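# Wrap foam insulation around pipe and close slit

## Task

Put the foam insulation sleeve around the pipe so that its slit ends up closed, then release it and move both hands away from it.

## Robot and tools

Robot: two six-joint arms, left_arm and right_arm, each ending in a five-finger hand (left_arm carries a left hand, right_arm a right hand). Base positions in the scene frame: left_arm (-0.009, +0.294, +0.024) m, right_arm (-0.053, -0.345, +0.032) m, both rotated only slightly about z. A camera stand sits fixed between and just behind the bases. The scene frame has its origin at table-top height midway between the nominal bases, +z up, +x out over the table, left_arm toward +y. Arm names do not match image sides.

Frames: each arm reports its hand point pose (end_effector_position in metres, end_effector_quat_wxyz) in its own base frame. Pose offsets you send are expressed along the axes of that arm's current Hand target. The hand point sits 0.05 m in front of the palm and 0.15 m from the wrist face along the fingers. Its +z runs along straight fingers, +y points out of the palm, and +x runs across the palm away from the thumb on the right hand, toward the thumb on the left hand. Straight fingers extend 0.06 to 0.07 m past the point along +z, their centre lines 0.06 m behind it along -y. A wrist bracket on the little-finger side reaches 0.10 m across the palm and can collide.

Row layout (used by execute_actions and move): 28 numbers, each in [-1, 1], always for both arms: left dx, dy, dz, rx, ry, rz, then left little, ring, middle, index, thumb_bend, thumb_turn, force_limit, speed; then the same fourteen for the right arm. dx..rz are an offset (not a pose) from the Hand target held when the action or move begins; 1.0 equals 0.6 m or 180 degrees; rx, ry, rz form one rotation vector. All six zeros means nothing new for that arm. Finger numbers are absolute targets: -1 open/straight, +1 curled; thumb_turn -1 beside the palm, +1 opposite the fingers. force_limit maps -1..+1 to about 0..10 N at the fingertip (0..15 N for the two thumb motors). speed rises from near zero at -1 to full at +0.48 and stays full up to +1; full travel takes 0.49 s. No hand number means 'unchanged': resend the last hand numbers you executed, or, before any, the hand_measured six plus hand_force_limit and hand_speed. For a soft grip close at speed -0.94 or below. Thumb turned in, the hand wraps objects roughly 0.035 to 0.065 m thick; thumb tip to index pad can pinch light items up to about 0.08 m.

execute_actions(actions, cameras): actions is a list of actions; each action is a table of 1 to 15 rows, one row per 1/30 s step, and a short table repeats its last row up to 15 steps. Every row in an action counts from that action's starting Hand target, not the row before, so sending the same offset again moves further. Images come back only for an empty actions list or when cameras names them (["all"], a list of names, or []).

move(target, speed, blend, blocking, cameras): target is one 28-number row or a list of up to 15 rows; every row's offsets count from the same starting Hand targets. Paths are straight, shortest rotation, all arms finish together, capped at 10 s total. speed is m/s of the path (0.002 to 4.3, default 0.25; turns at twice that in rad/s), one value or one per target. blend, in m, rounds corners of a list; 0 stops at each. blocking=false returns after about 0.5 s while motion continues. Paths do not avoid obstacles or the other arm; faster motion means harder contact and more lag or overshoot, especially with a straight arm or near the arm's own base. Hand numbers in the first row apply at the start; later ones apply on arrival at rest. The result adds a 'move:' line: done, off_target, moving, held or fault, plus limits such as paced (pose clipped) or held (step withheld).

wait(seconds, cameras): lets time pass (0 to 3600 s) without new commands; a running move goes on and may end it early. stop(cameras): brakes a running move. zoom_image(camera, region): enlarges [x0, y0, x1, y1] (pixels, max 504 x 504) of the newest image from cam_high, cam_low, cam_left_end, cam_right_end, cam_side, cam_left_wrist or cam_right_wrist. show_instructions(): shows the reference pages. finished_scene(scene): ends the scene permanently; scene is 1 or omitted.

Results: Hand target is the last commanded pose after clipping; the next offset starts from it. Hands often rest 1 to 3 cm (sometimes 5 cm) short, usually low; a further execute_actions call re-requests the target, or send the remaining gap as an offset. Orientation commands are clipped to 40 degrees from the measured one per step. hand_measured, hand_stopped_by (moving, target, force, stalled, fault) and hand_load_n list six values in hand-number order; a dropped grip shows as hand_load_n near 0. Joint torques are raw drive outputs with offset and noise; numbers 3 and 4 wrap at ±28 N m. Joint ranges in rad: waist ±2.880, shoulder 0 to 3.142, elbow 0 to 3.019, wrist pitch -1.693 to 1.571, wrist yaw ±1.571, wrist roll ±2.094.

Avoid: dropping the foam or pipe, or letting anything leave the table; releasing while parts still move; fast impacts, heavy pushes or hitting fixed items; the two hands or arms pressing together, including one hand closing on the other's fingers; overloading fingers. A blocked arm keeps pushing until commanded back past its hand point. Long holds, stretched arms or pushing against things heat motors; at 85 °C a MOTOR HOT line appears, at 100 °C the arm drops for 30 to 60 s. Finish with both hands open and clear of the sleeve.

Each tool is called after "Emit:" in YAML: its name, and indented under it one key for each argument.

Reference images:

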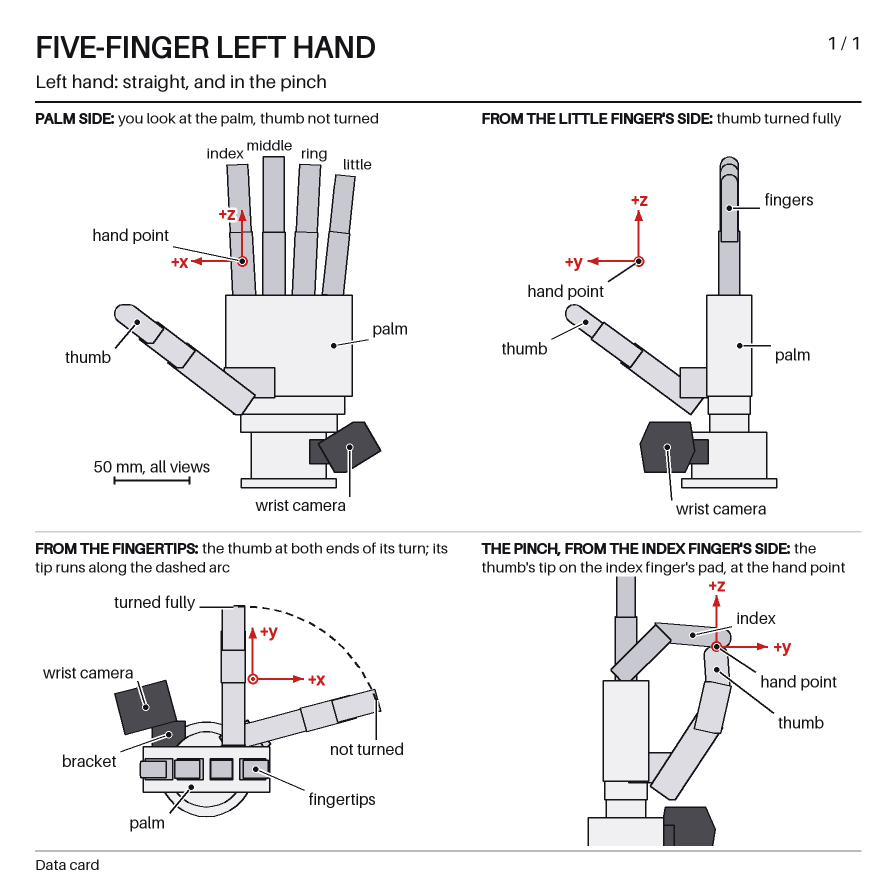

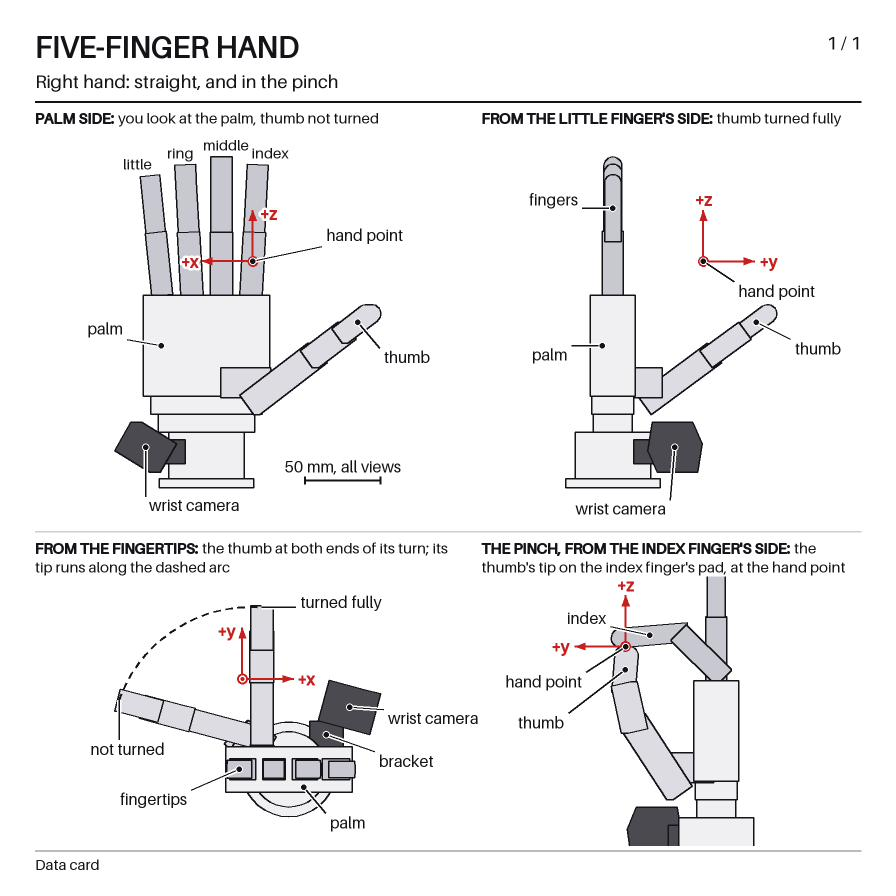

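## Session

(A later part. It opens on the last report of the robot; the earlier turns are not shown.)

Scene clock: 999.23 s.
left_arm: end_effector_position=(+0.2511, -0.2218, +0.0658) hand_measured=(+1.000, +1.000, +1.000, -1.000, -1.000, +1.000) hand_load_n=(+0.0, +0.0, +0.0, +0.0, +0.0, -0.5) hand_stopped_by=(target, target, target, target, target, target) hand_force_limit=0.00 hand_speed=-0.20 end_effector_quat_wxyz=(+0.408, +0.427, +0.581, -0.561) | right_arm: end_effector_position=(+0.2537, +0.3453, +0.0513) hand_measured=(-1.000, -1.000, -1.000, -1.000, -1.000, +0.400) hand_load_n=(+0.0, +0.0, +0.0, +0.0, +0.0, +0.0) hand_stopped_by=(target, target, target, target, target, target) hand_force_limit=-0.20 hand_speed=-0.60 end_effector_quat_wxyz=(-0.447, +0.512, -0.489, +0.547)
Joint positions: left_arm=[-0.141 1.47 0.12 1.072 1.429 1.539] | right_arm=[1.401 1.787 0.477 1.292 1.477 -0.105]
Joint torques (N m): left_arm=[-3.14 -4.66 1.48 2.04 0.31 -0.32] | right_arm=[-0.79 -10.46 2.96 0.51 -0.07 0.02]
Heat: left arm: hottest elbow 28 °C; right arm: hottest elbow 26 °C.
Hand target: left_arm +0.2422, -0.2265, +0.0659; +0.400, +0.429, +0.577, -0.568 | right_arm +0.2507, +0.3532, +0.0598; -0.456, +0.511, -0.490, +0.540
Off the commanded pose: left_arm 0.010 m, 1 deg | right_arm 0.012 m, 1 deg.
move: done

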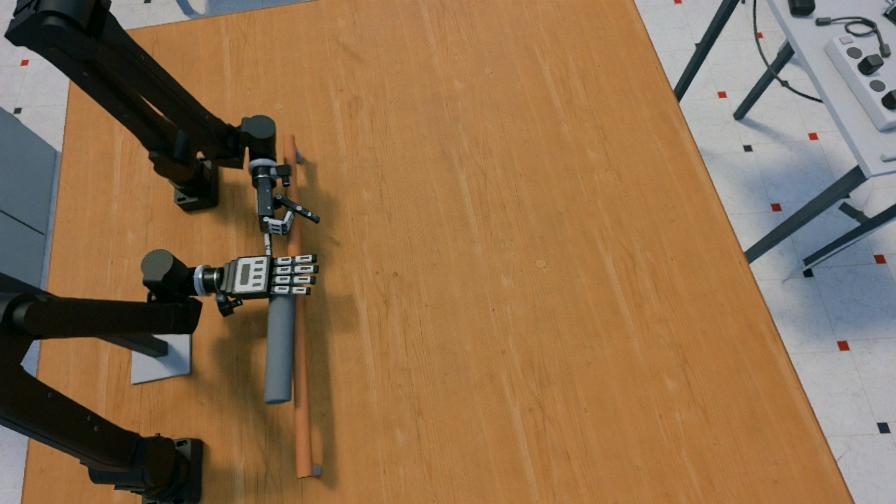

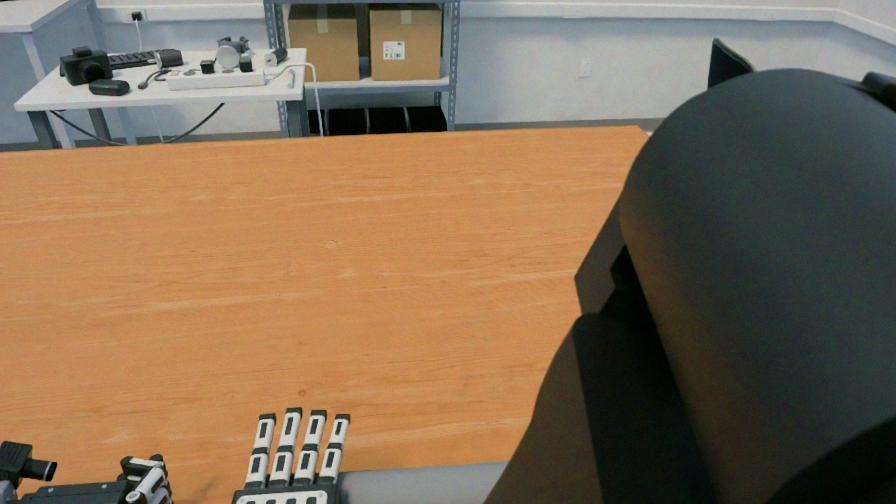

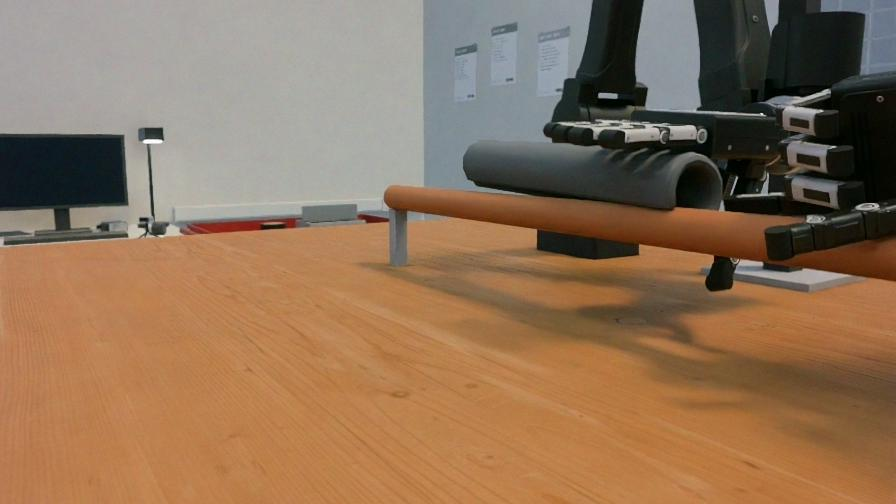

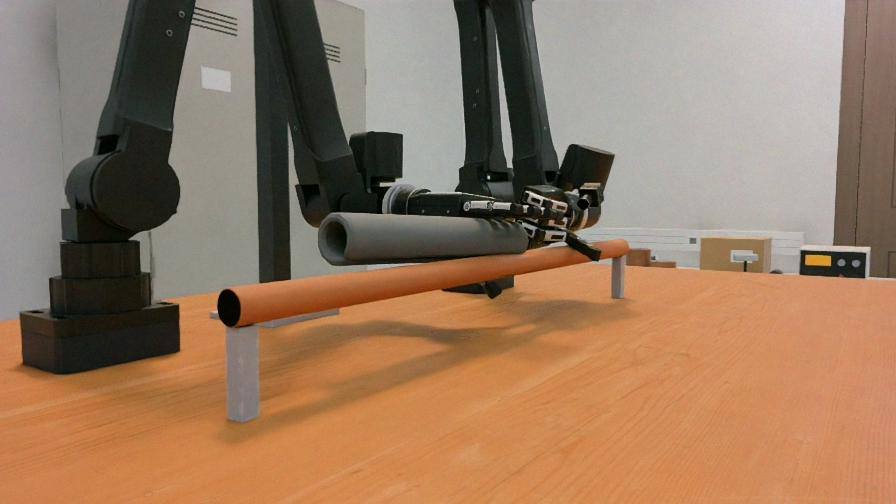

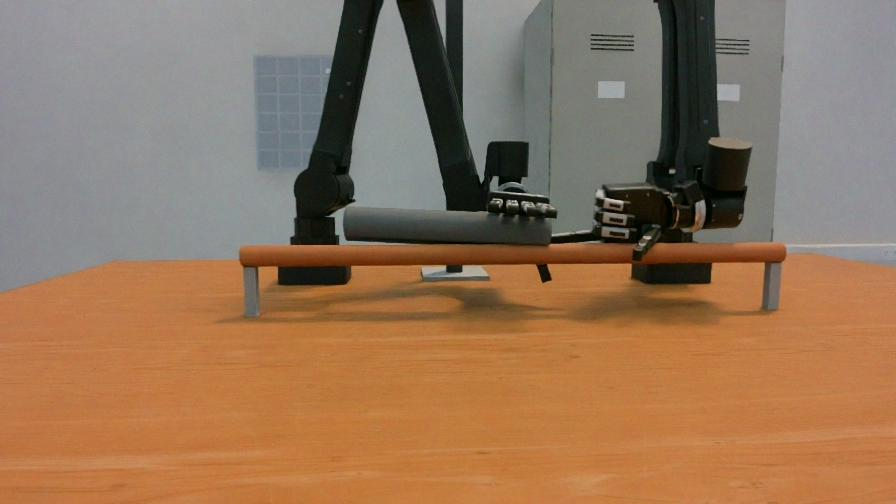

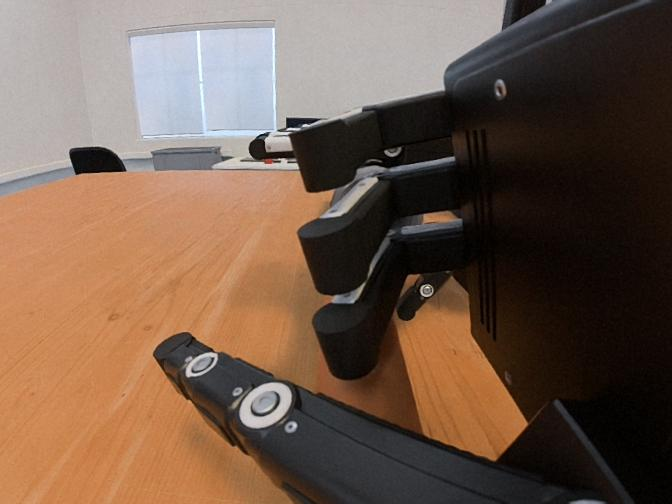

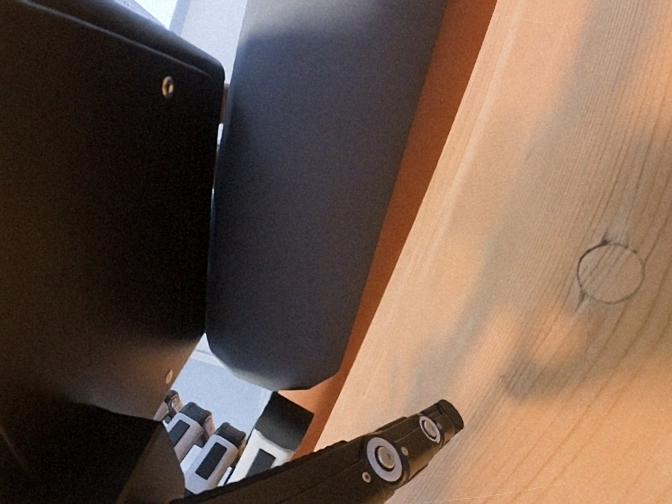

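Emit:
move:
  target:
    - [0.001,-0.0004,-0.03,0,0,0,1,1,1,-1,-1,1,0,-0.2,0,0,0,0,0,0,-1,-1,-1,-1,-1,0.4,-0.2,-0.6]
    - [0.001,-0.0004,-0.03,0,0,0,1,1,1,-1,-1,1,0,-0.2,-0.0022,0.0115,0.015,0.0026,-0.0249,0,-1,-1,-1,-1,-1,0.4,-0.2,-0.6]
  speed: [0.04,0.015]
  cameras: ["cam_left_end","cam_high","cam_side","cam_right_end","cam_right_wrist"]

Emit:
zoom_image:
  camera: "cam_high"
  region: [230, 230, 370, 410]

Emit:
zoom_image:
  camera: "cam_left_end"
  region: [640, 130, 760, 250]

Scene clock: 1005.70 s.
left_arm: end_effector_position=(+0.2405, -0.2125, +0.0685) hand_measured=(+1.000, +1.000, +1.000, -1.000, -1.000, +1.000) hand_load_n=(+0.0, +0.0, +0.0, +0.0, +0.0, -4.0) hand_stopped_by=(target, target, target, target, target, target) hand_force_limit=0.00 hand_speed=-0.20 end_effector_quat_wxyz=(+0.407, +0.437, +0.567, -0.567) | right_arm: end_effector_position=(+0.2536, +0.3554, +0.0475) hand_measured=(-1.000, -1.000, -1.000, -1.000, -1.000, +0.400) hand_load_n=(+0.0, +0.0, -0.5, -0.5, +0.0, +0.0) hand_stopped_by=(target, target, target, target, target, target) hand_force_limit=-0.20 hand_speed=-0.60 end_effector_quat_wxyz=(-0.472, +0.540, -0.460, +0.524)
Joint positions: left_arm=[-0.088 1.37 0.118 0.807 1.511 1.724] | right_arm=[1.389 1.787 0.452 1.307 1.362 -0.105]
Joint torques (N m): left_arm=[-0.67 -3.84 2.91 0.25 0.32 -0.19] | right_arm=[-3.02 -9.76 2.03 1.36 -0.12 0.1]
Heat: left arm: hottest elbow 28 °C; right arm: hottest elbow 26 °C.
Hand target: left_arm +0.2422, -0.2085, +0.0659; +0.400, +0.428, +0.578, -0.568 | right_arm +0.2598, +0.3531, +0.0528; -0.477, +0.529, -0.469, +0.521
Off the commanded pose: left_arm 0.005 m, 2 deg | right_arm 0.008 m, 2 deg.
move: done
Images, in order (width x height): cam_high 896x504, cam_left_end 896x504, cam_right_end 896x504, cam_side 896x504, cam_right_wrist 672x504.

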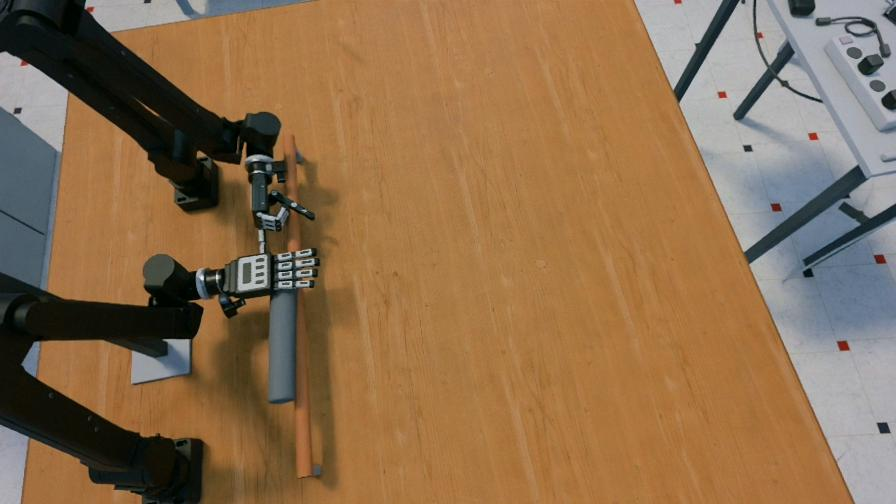

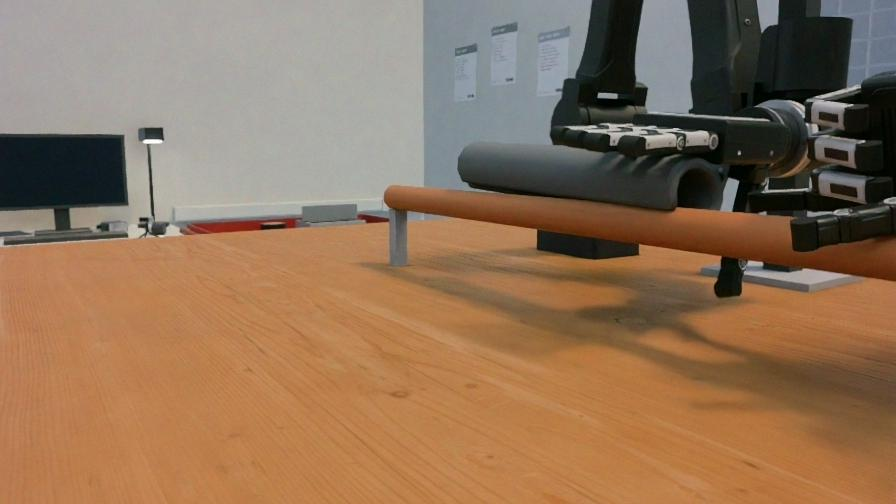

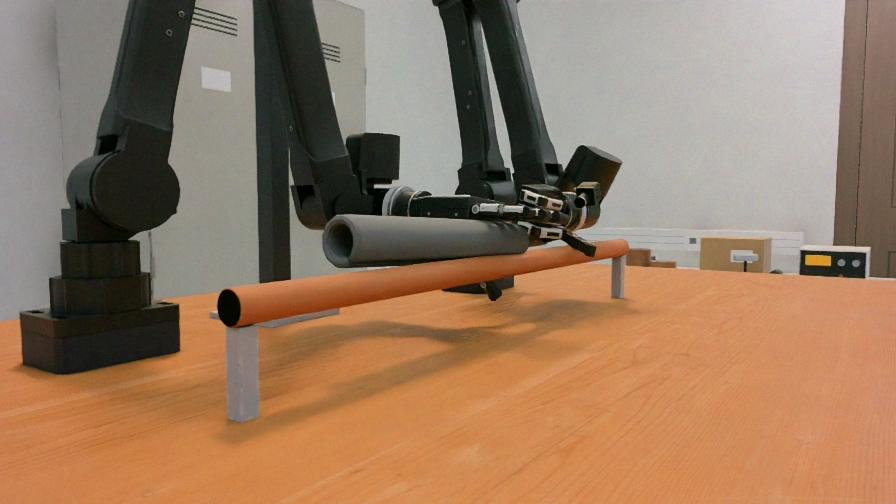

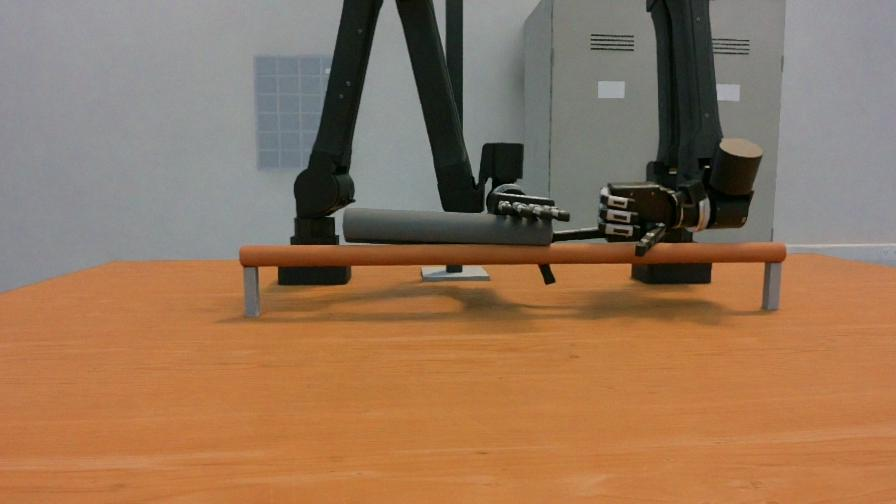

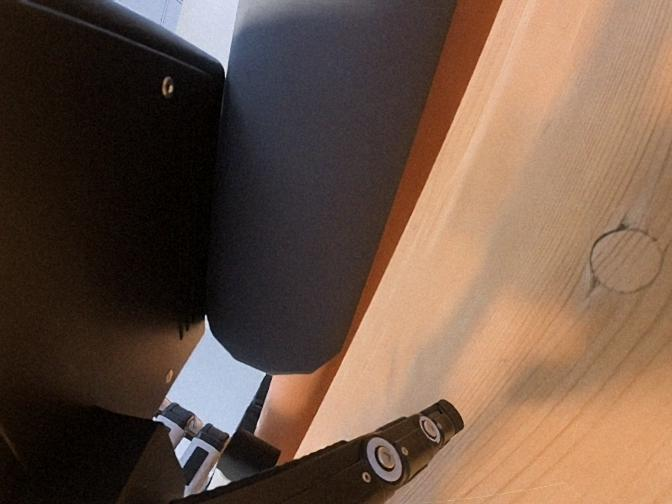

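Scaled by 2.800.

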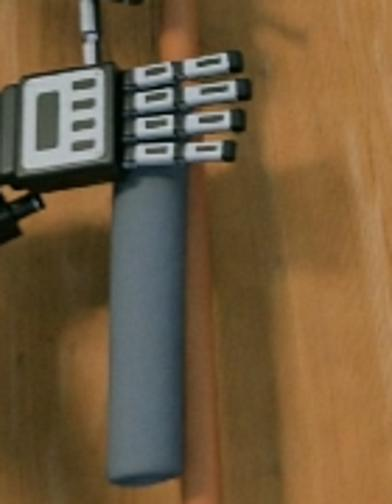

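Scaled by 4.200.

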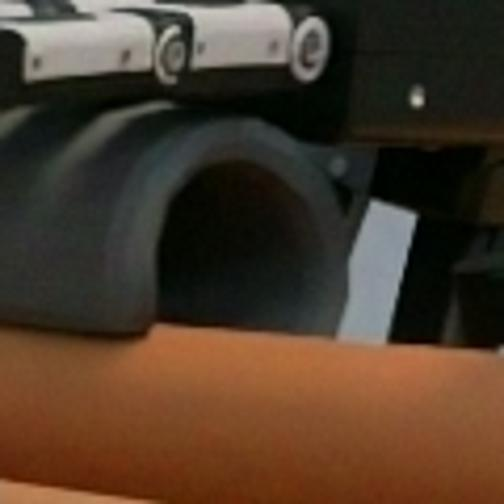

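Emit:
move:
  target: [-0.0373,0.0083,-0.0183,0,0,0,1,1,1,-1,-1,1,0,-0.2,0.0004,0.0033,0.0416,0.0026,-0.0248,0,-1,-1,-1,-1,-1,0.4,-0.2,-0.6]
  speed: 0.02
  cameras: ["cam_left_end","cam_high","cam_side","cam_right_end"]

Emit:
zoom_image:
  camera: "cam_high"
  region: [230, 230, 370, 410]

Emit:
zoom_image:
  camera: "cam_left_end"
  region: [640, 130, 760, 250]

Scene clock: 1009.03 s.
left_arm: end_effector_position=(+0.2402, -0.2028, +0.0775) hand_measured=(+1.000, +1.000, +1.000, -1.000, -1.000, +1.000) hand_load_n=(+0.0, +0.0, +0.0, +0.0, +0.0, +0.5) hand_stopped_by=(target, target, target, target, target, target) hand_force_limit=0.00 hand_speed=-0.20 end_effector_quat_wxyz=(+0.400, +0.416, +0.576, -0.579) | right_arm: end_effector_position=(+0.2794, +0.3563, +0.0453) hand_measured=(-1.000, -1.000, -1.000, -1.000, -1.000, +0.400) hand_load_n=(+0.0, -0.5, -0.5, +0.0, +0.0, +0.0) hand_stopped_by=(target, target, target, target, target, target) hand_force_limit=-0.20 hand_speed=-0.60 end_effector_quat_wxyz=(-0.492, +0.558, -0.440, +0.503)
Joint positions: left_arm=[-0.038 1.278 0.126 0.657 1.551 1.725] | right_arm=[1.294 1.787 0.432 1.329 1.187 -0.105]
Joint torques (N m): left_arm=[-0.56 -3.78 5.2 0.66 0.43 -0.18] | right_arm=[-2.49 -9.58 1.89 1.63 -0.03 0.08]
Heat: left arm: hottest elbow 28 °C; right arm: hottest elbow 26 °C.
Hand target: left_arm +0.2542, -0.1985, +0.0860; +0.400, +0.428, +0.578, -0.568 | right_arm +0.2848, +0.3532, +0.0509; -0.497, +0.547, -0.448, +0.502
Off the commanded pose: left_arm 0.017 m, 2 deg | right_arm 0.008 m, 2 deg.
move: off_target (left_arm)
Images, in order (width x height): cam_high 896x504, cam_left_end 896x504, cam_right_end 896x504, cam_side 896x504.

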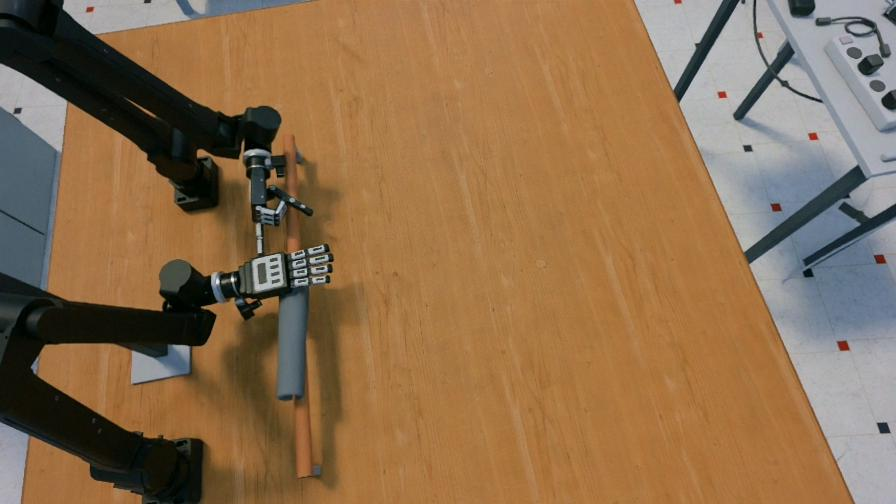

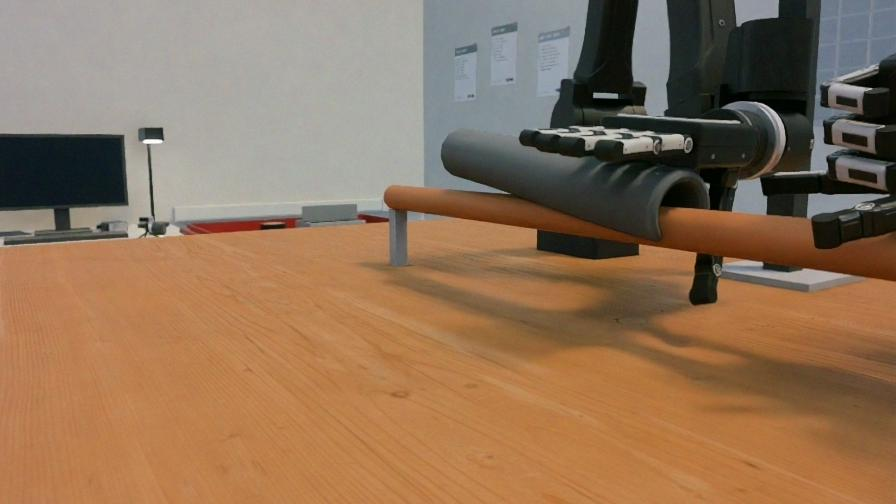

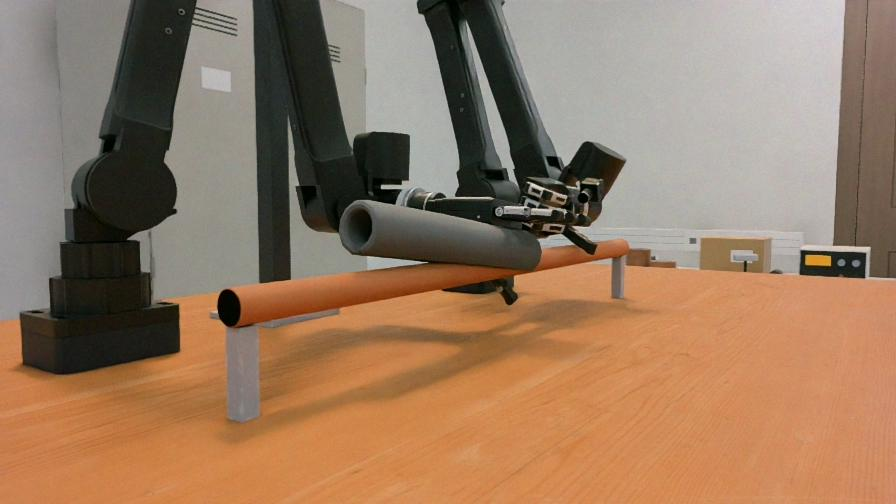

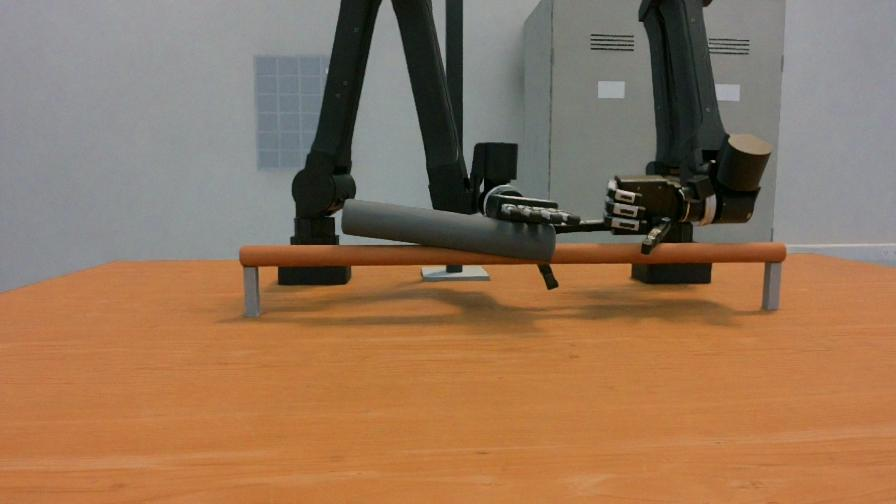

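Scaled by 2.800.

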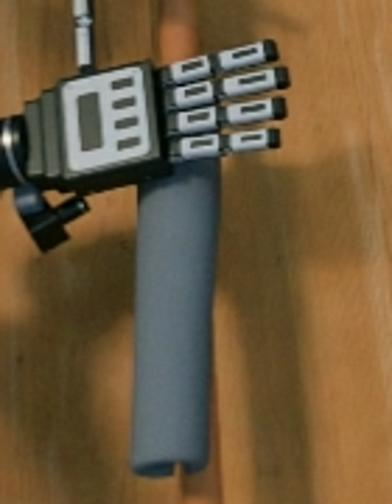

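Scaled by 4.200.

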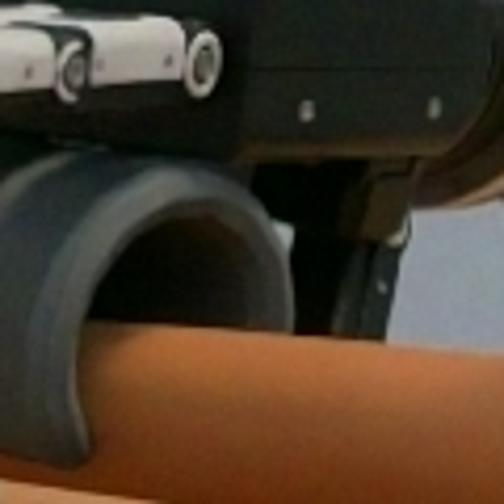

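Emit:
move:
  target: [0,0,0,0,0,0,1,1,1,-1,-1,1,0,-0.2,0,0,0,0,0,0,-1,-1,-1,-1,-1,0.4,-0.2,-0.6]
  cameras: ["cam_right_wrist","cam_left_wrist","cam_left_end"]

Emit:
zoom_image:
  camera: "cam_right_wrist"
  region: [160, 200, 480, 504]

Emit:
zoom_image:
  camera: "cam_left_end"
  region: [650, 150, 730, 250]

Scene clock: 1010.33 s.
left_arm: end_effector_position=(+0.2392, -0.2027, +0.0769) hand_measured=(+1.000, +1.000, +1.000, -1.000, -1.000, +1.000) hand_load_n=(+0.0, +0.0, +0.0, +0.0, +0.0, +0.0) hand_stopped_by=(target, target, target, target, target, target) hand_force_limit=0.00 hand_speed=-0.20 end_effector_quat_wxyz=(+0.397, +0.413, +0.578, -0.581) | right_arm: end_effector_position=(+0.2794, +0.3563, +0.0453) hand_measured=(-1.000, -1.000, -1.000, -1.000, -1.000, +0.400) hand_load_n=(+0.0, +0.0, +0.0, +0.0, +0.0, +0.0) hand_stopped_by=(target, target, target, target, target, target) hand_force_limit=-0.20 hand_speed=-0.60 end_effector_quat_wxyz=(-0.492, +0.558, -0.440, +0.503)
Joint positions: left_arm=[-0.038 1.273 0.126 0.643 1.551 1.725] | right_arm=[1.294 1.787 0.432 1.329 1.187 -0.105]
Joint torques (N m): left_arm=[-0.32 -4.13 5.41 0.68 0.42 -0.11] | right_arm=[-2.49 -9.35 1.91 1.68 -0.02 0.06]
Heat: left arm: hottest elbow 28 °C; right arm: hottest elbow 26 °C.
Hand target: left_arm +0.2542, -0.1985, +0.0860; +0.400, +0.429, +0.578, -0.568 | right_arm +0.2848, +0.3532, +0.0509; -0.497, +0.547, -0.448, +0.502
Off the commanded pose: left_arm 0.018 m, 2 deg | right_arm 0.008 m, 2 deg.
move: done
Images, in order (width x height): cam_left_end 896x504, cam_left_wrist 672x504, cam_right_wrist 672x504.

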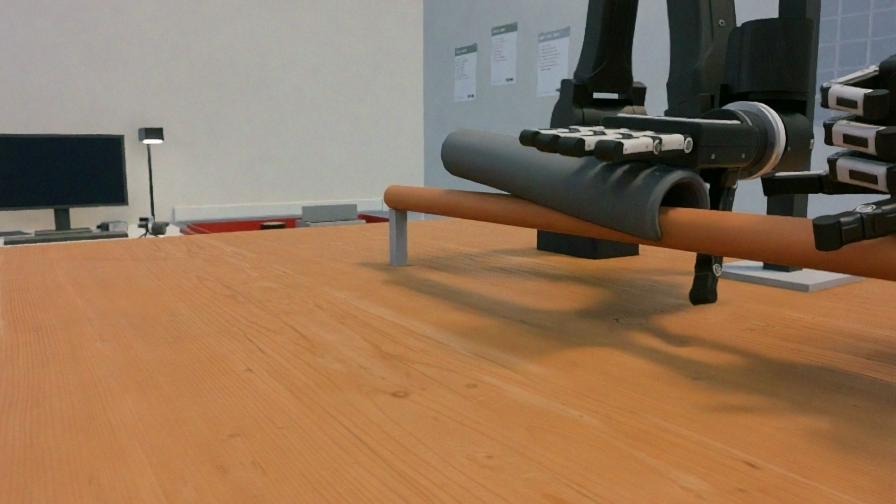

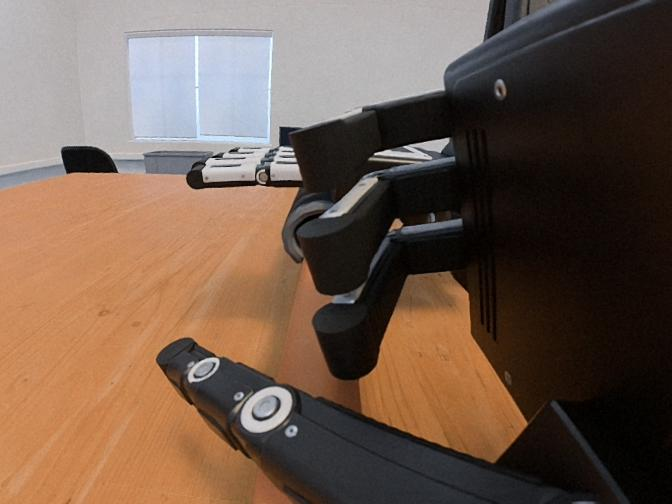

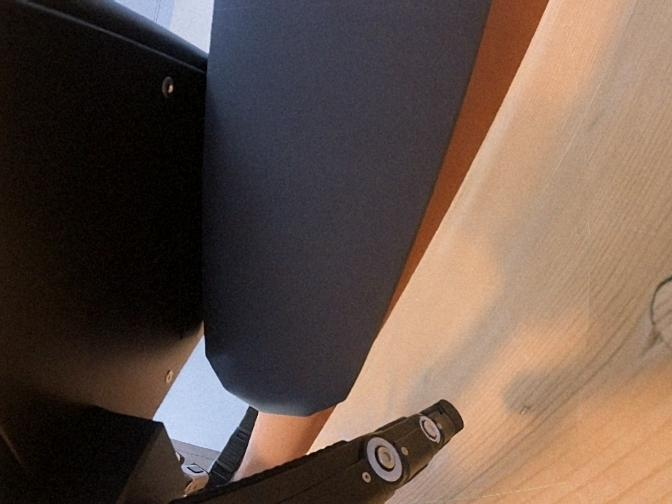

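Scaled by 1.575 from the camera's image (finer frame: 960x720).

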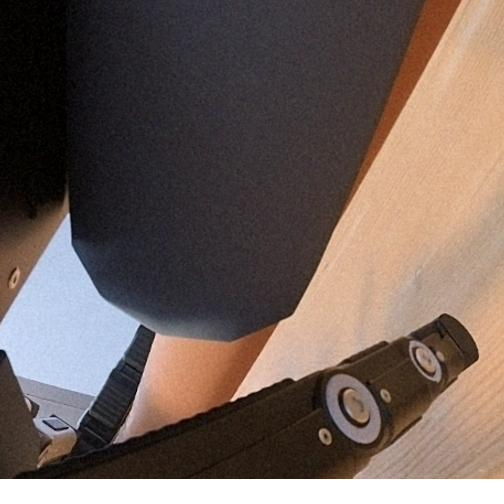

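Scaled by 5.040.

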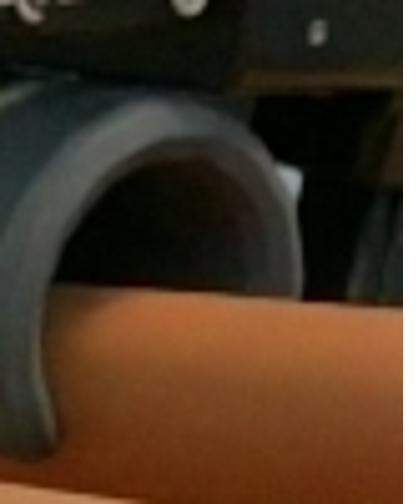

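Emit:
move:
  target:
    - [-0.0118,-0.0066,-0.0838,0,0,0,1,1,1,-1,-1,1,0,-0.2,0,0,0,0,0,0,-1,-1,-1,-1,-1,0.4,-0.2,-0.6]
    - [-0.0118,-0.0066,-0.0838,0,0,0,1,1,1,-1,-1,1,0,-0.2,-0.0024,0.0232,0,0,0,0,-1,-1,-1,-1,-1,0.4,-0.2,-0.6]
  speed: [0.06,0.015]
  cameras: ["cam_left_end","cam_high","cam_side","cam_right_wrist"]

Emit:
zoom_image:
  camera: "cam_right_wrist"
  region: [160, 200, 480, 504]

Emit:
zoom_image:
  camera: "cam_left_end"
  region: [640, 150, 740, 270]

Emit:
zoom_image:
  camera: "cam_side"
  region: [340, 180, 660, 290]

Scene clock: 1013.63 s.
left_arm: end_effector_position=(+0.2557, -0.1536, +0.0971) hand_measured=(+1.000, +1.000, +1.000, -1.000, -1.000, +1.000) hand_load_n=(+0.0, +0.5, +0.0, +0.0, +0.0, +0.5) hand_stopped_by=(target, target, target, target, target, target) hand_force_limit=0.00 hand_speed=-0.20 end_effector_quat_wxyz=(+0.468, +0.371, +0.602, -0.530) | right_arm: end_effector_position=(+0.2799, +0.3564, +0.0393) hand_measured=(-1.000, -1.000, -1.000, -1.000, -1.000, +0.400) hand_load_n=(+0.0, +0.0, +0.0, +0.0, +0.0, +0.0) hand_stopped_by=(target, target, target, target, target, target) hand_force_limit=-0.20 hand_speed=-0.60 end_effector_quat_wxyz=(-0.498, +0.552, -0.443, +0.501)
Joint positions: left_arm=[0.17 1.101 0.074 0.642 1.571 1.661] | right_arm=[1.293 1.825 0.432 1.384 1.187 -0.105]
Joint torques (N m): left_arm=[-0.32 -2.37 3.7 0.9 0.33 -0.28] | right_arm=[-2.84 -7.71 1.95 1.62 -0.01 0.1]
Heat: left arm: hottest elbow 28 °C; right arm: hottest elbow 26 °C.
Hand target: left_arm +0.2539, -0.1485, +0.0957; +0.400, +0.429, +0.577, -0.568 | right_arm +0.2847, +0.3532, +0.0370; -0.497, +0.547, -0.448, +0.502
Off the commanded pose: left_arm 0.006 m, 11 deg | right_arm 0.006 m, 1 deg.
joint sent to its limit (left arm) — joint 5 (wrist yaw), upper limit. The joint targets are off in orientation, not in position.
move: off_target (left_arm)
Images, in order (width x height): cam_high 896x504, cam_left_end 896x504, cam_side 896x504, cam_right_wrist 672x504.

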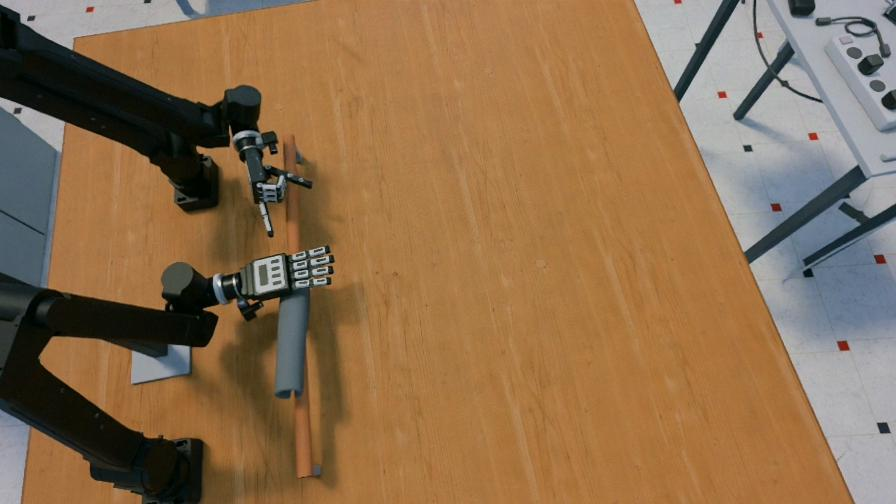

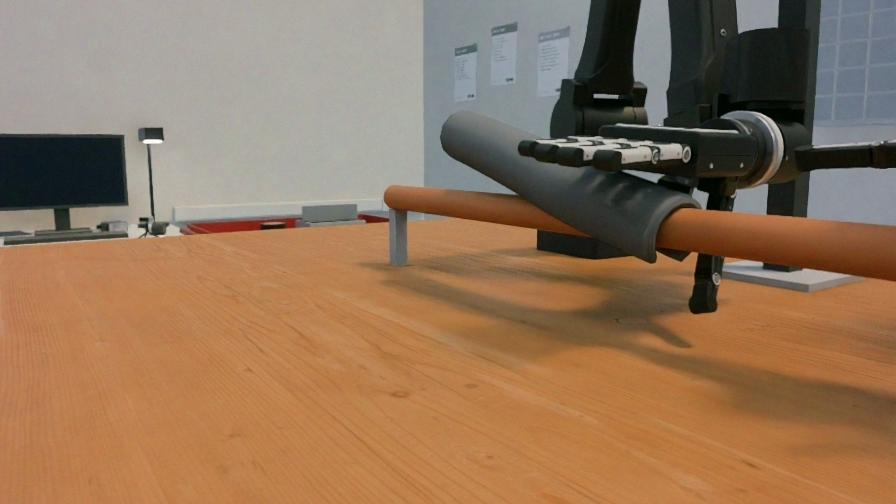

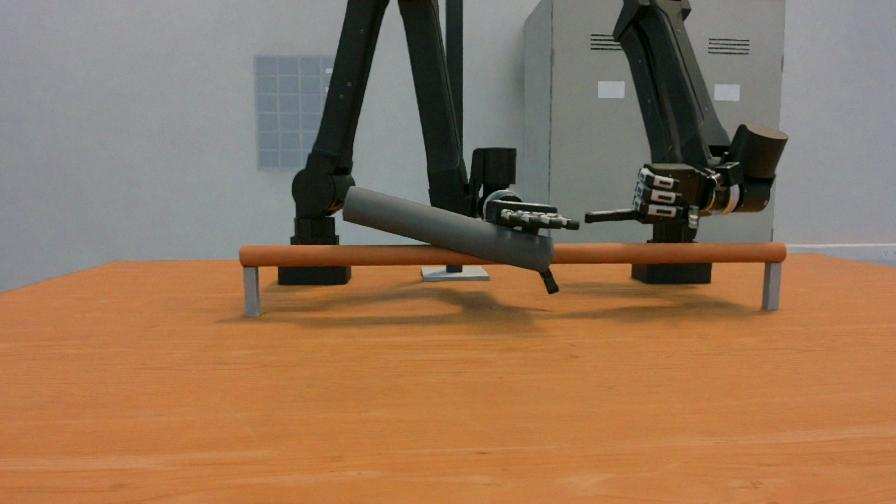

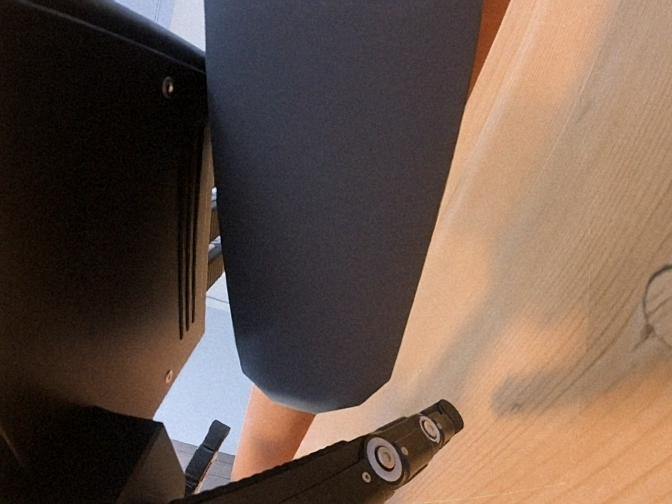

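Scaled by 1.575 from the camera's image (finer frame: 960x720).

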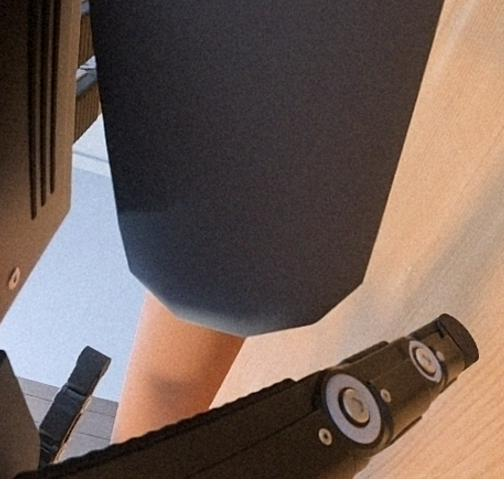

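Scaled by 4.200.

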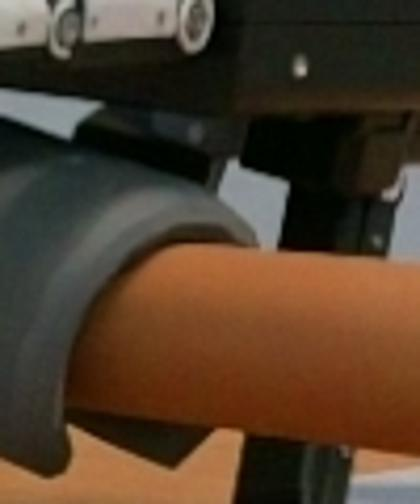

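Scaled by 1.575.

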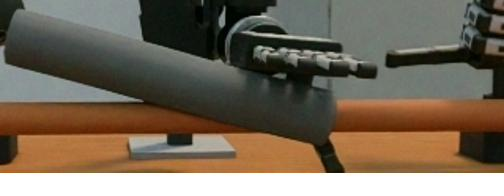

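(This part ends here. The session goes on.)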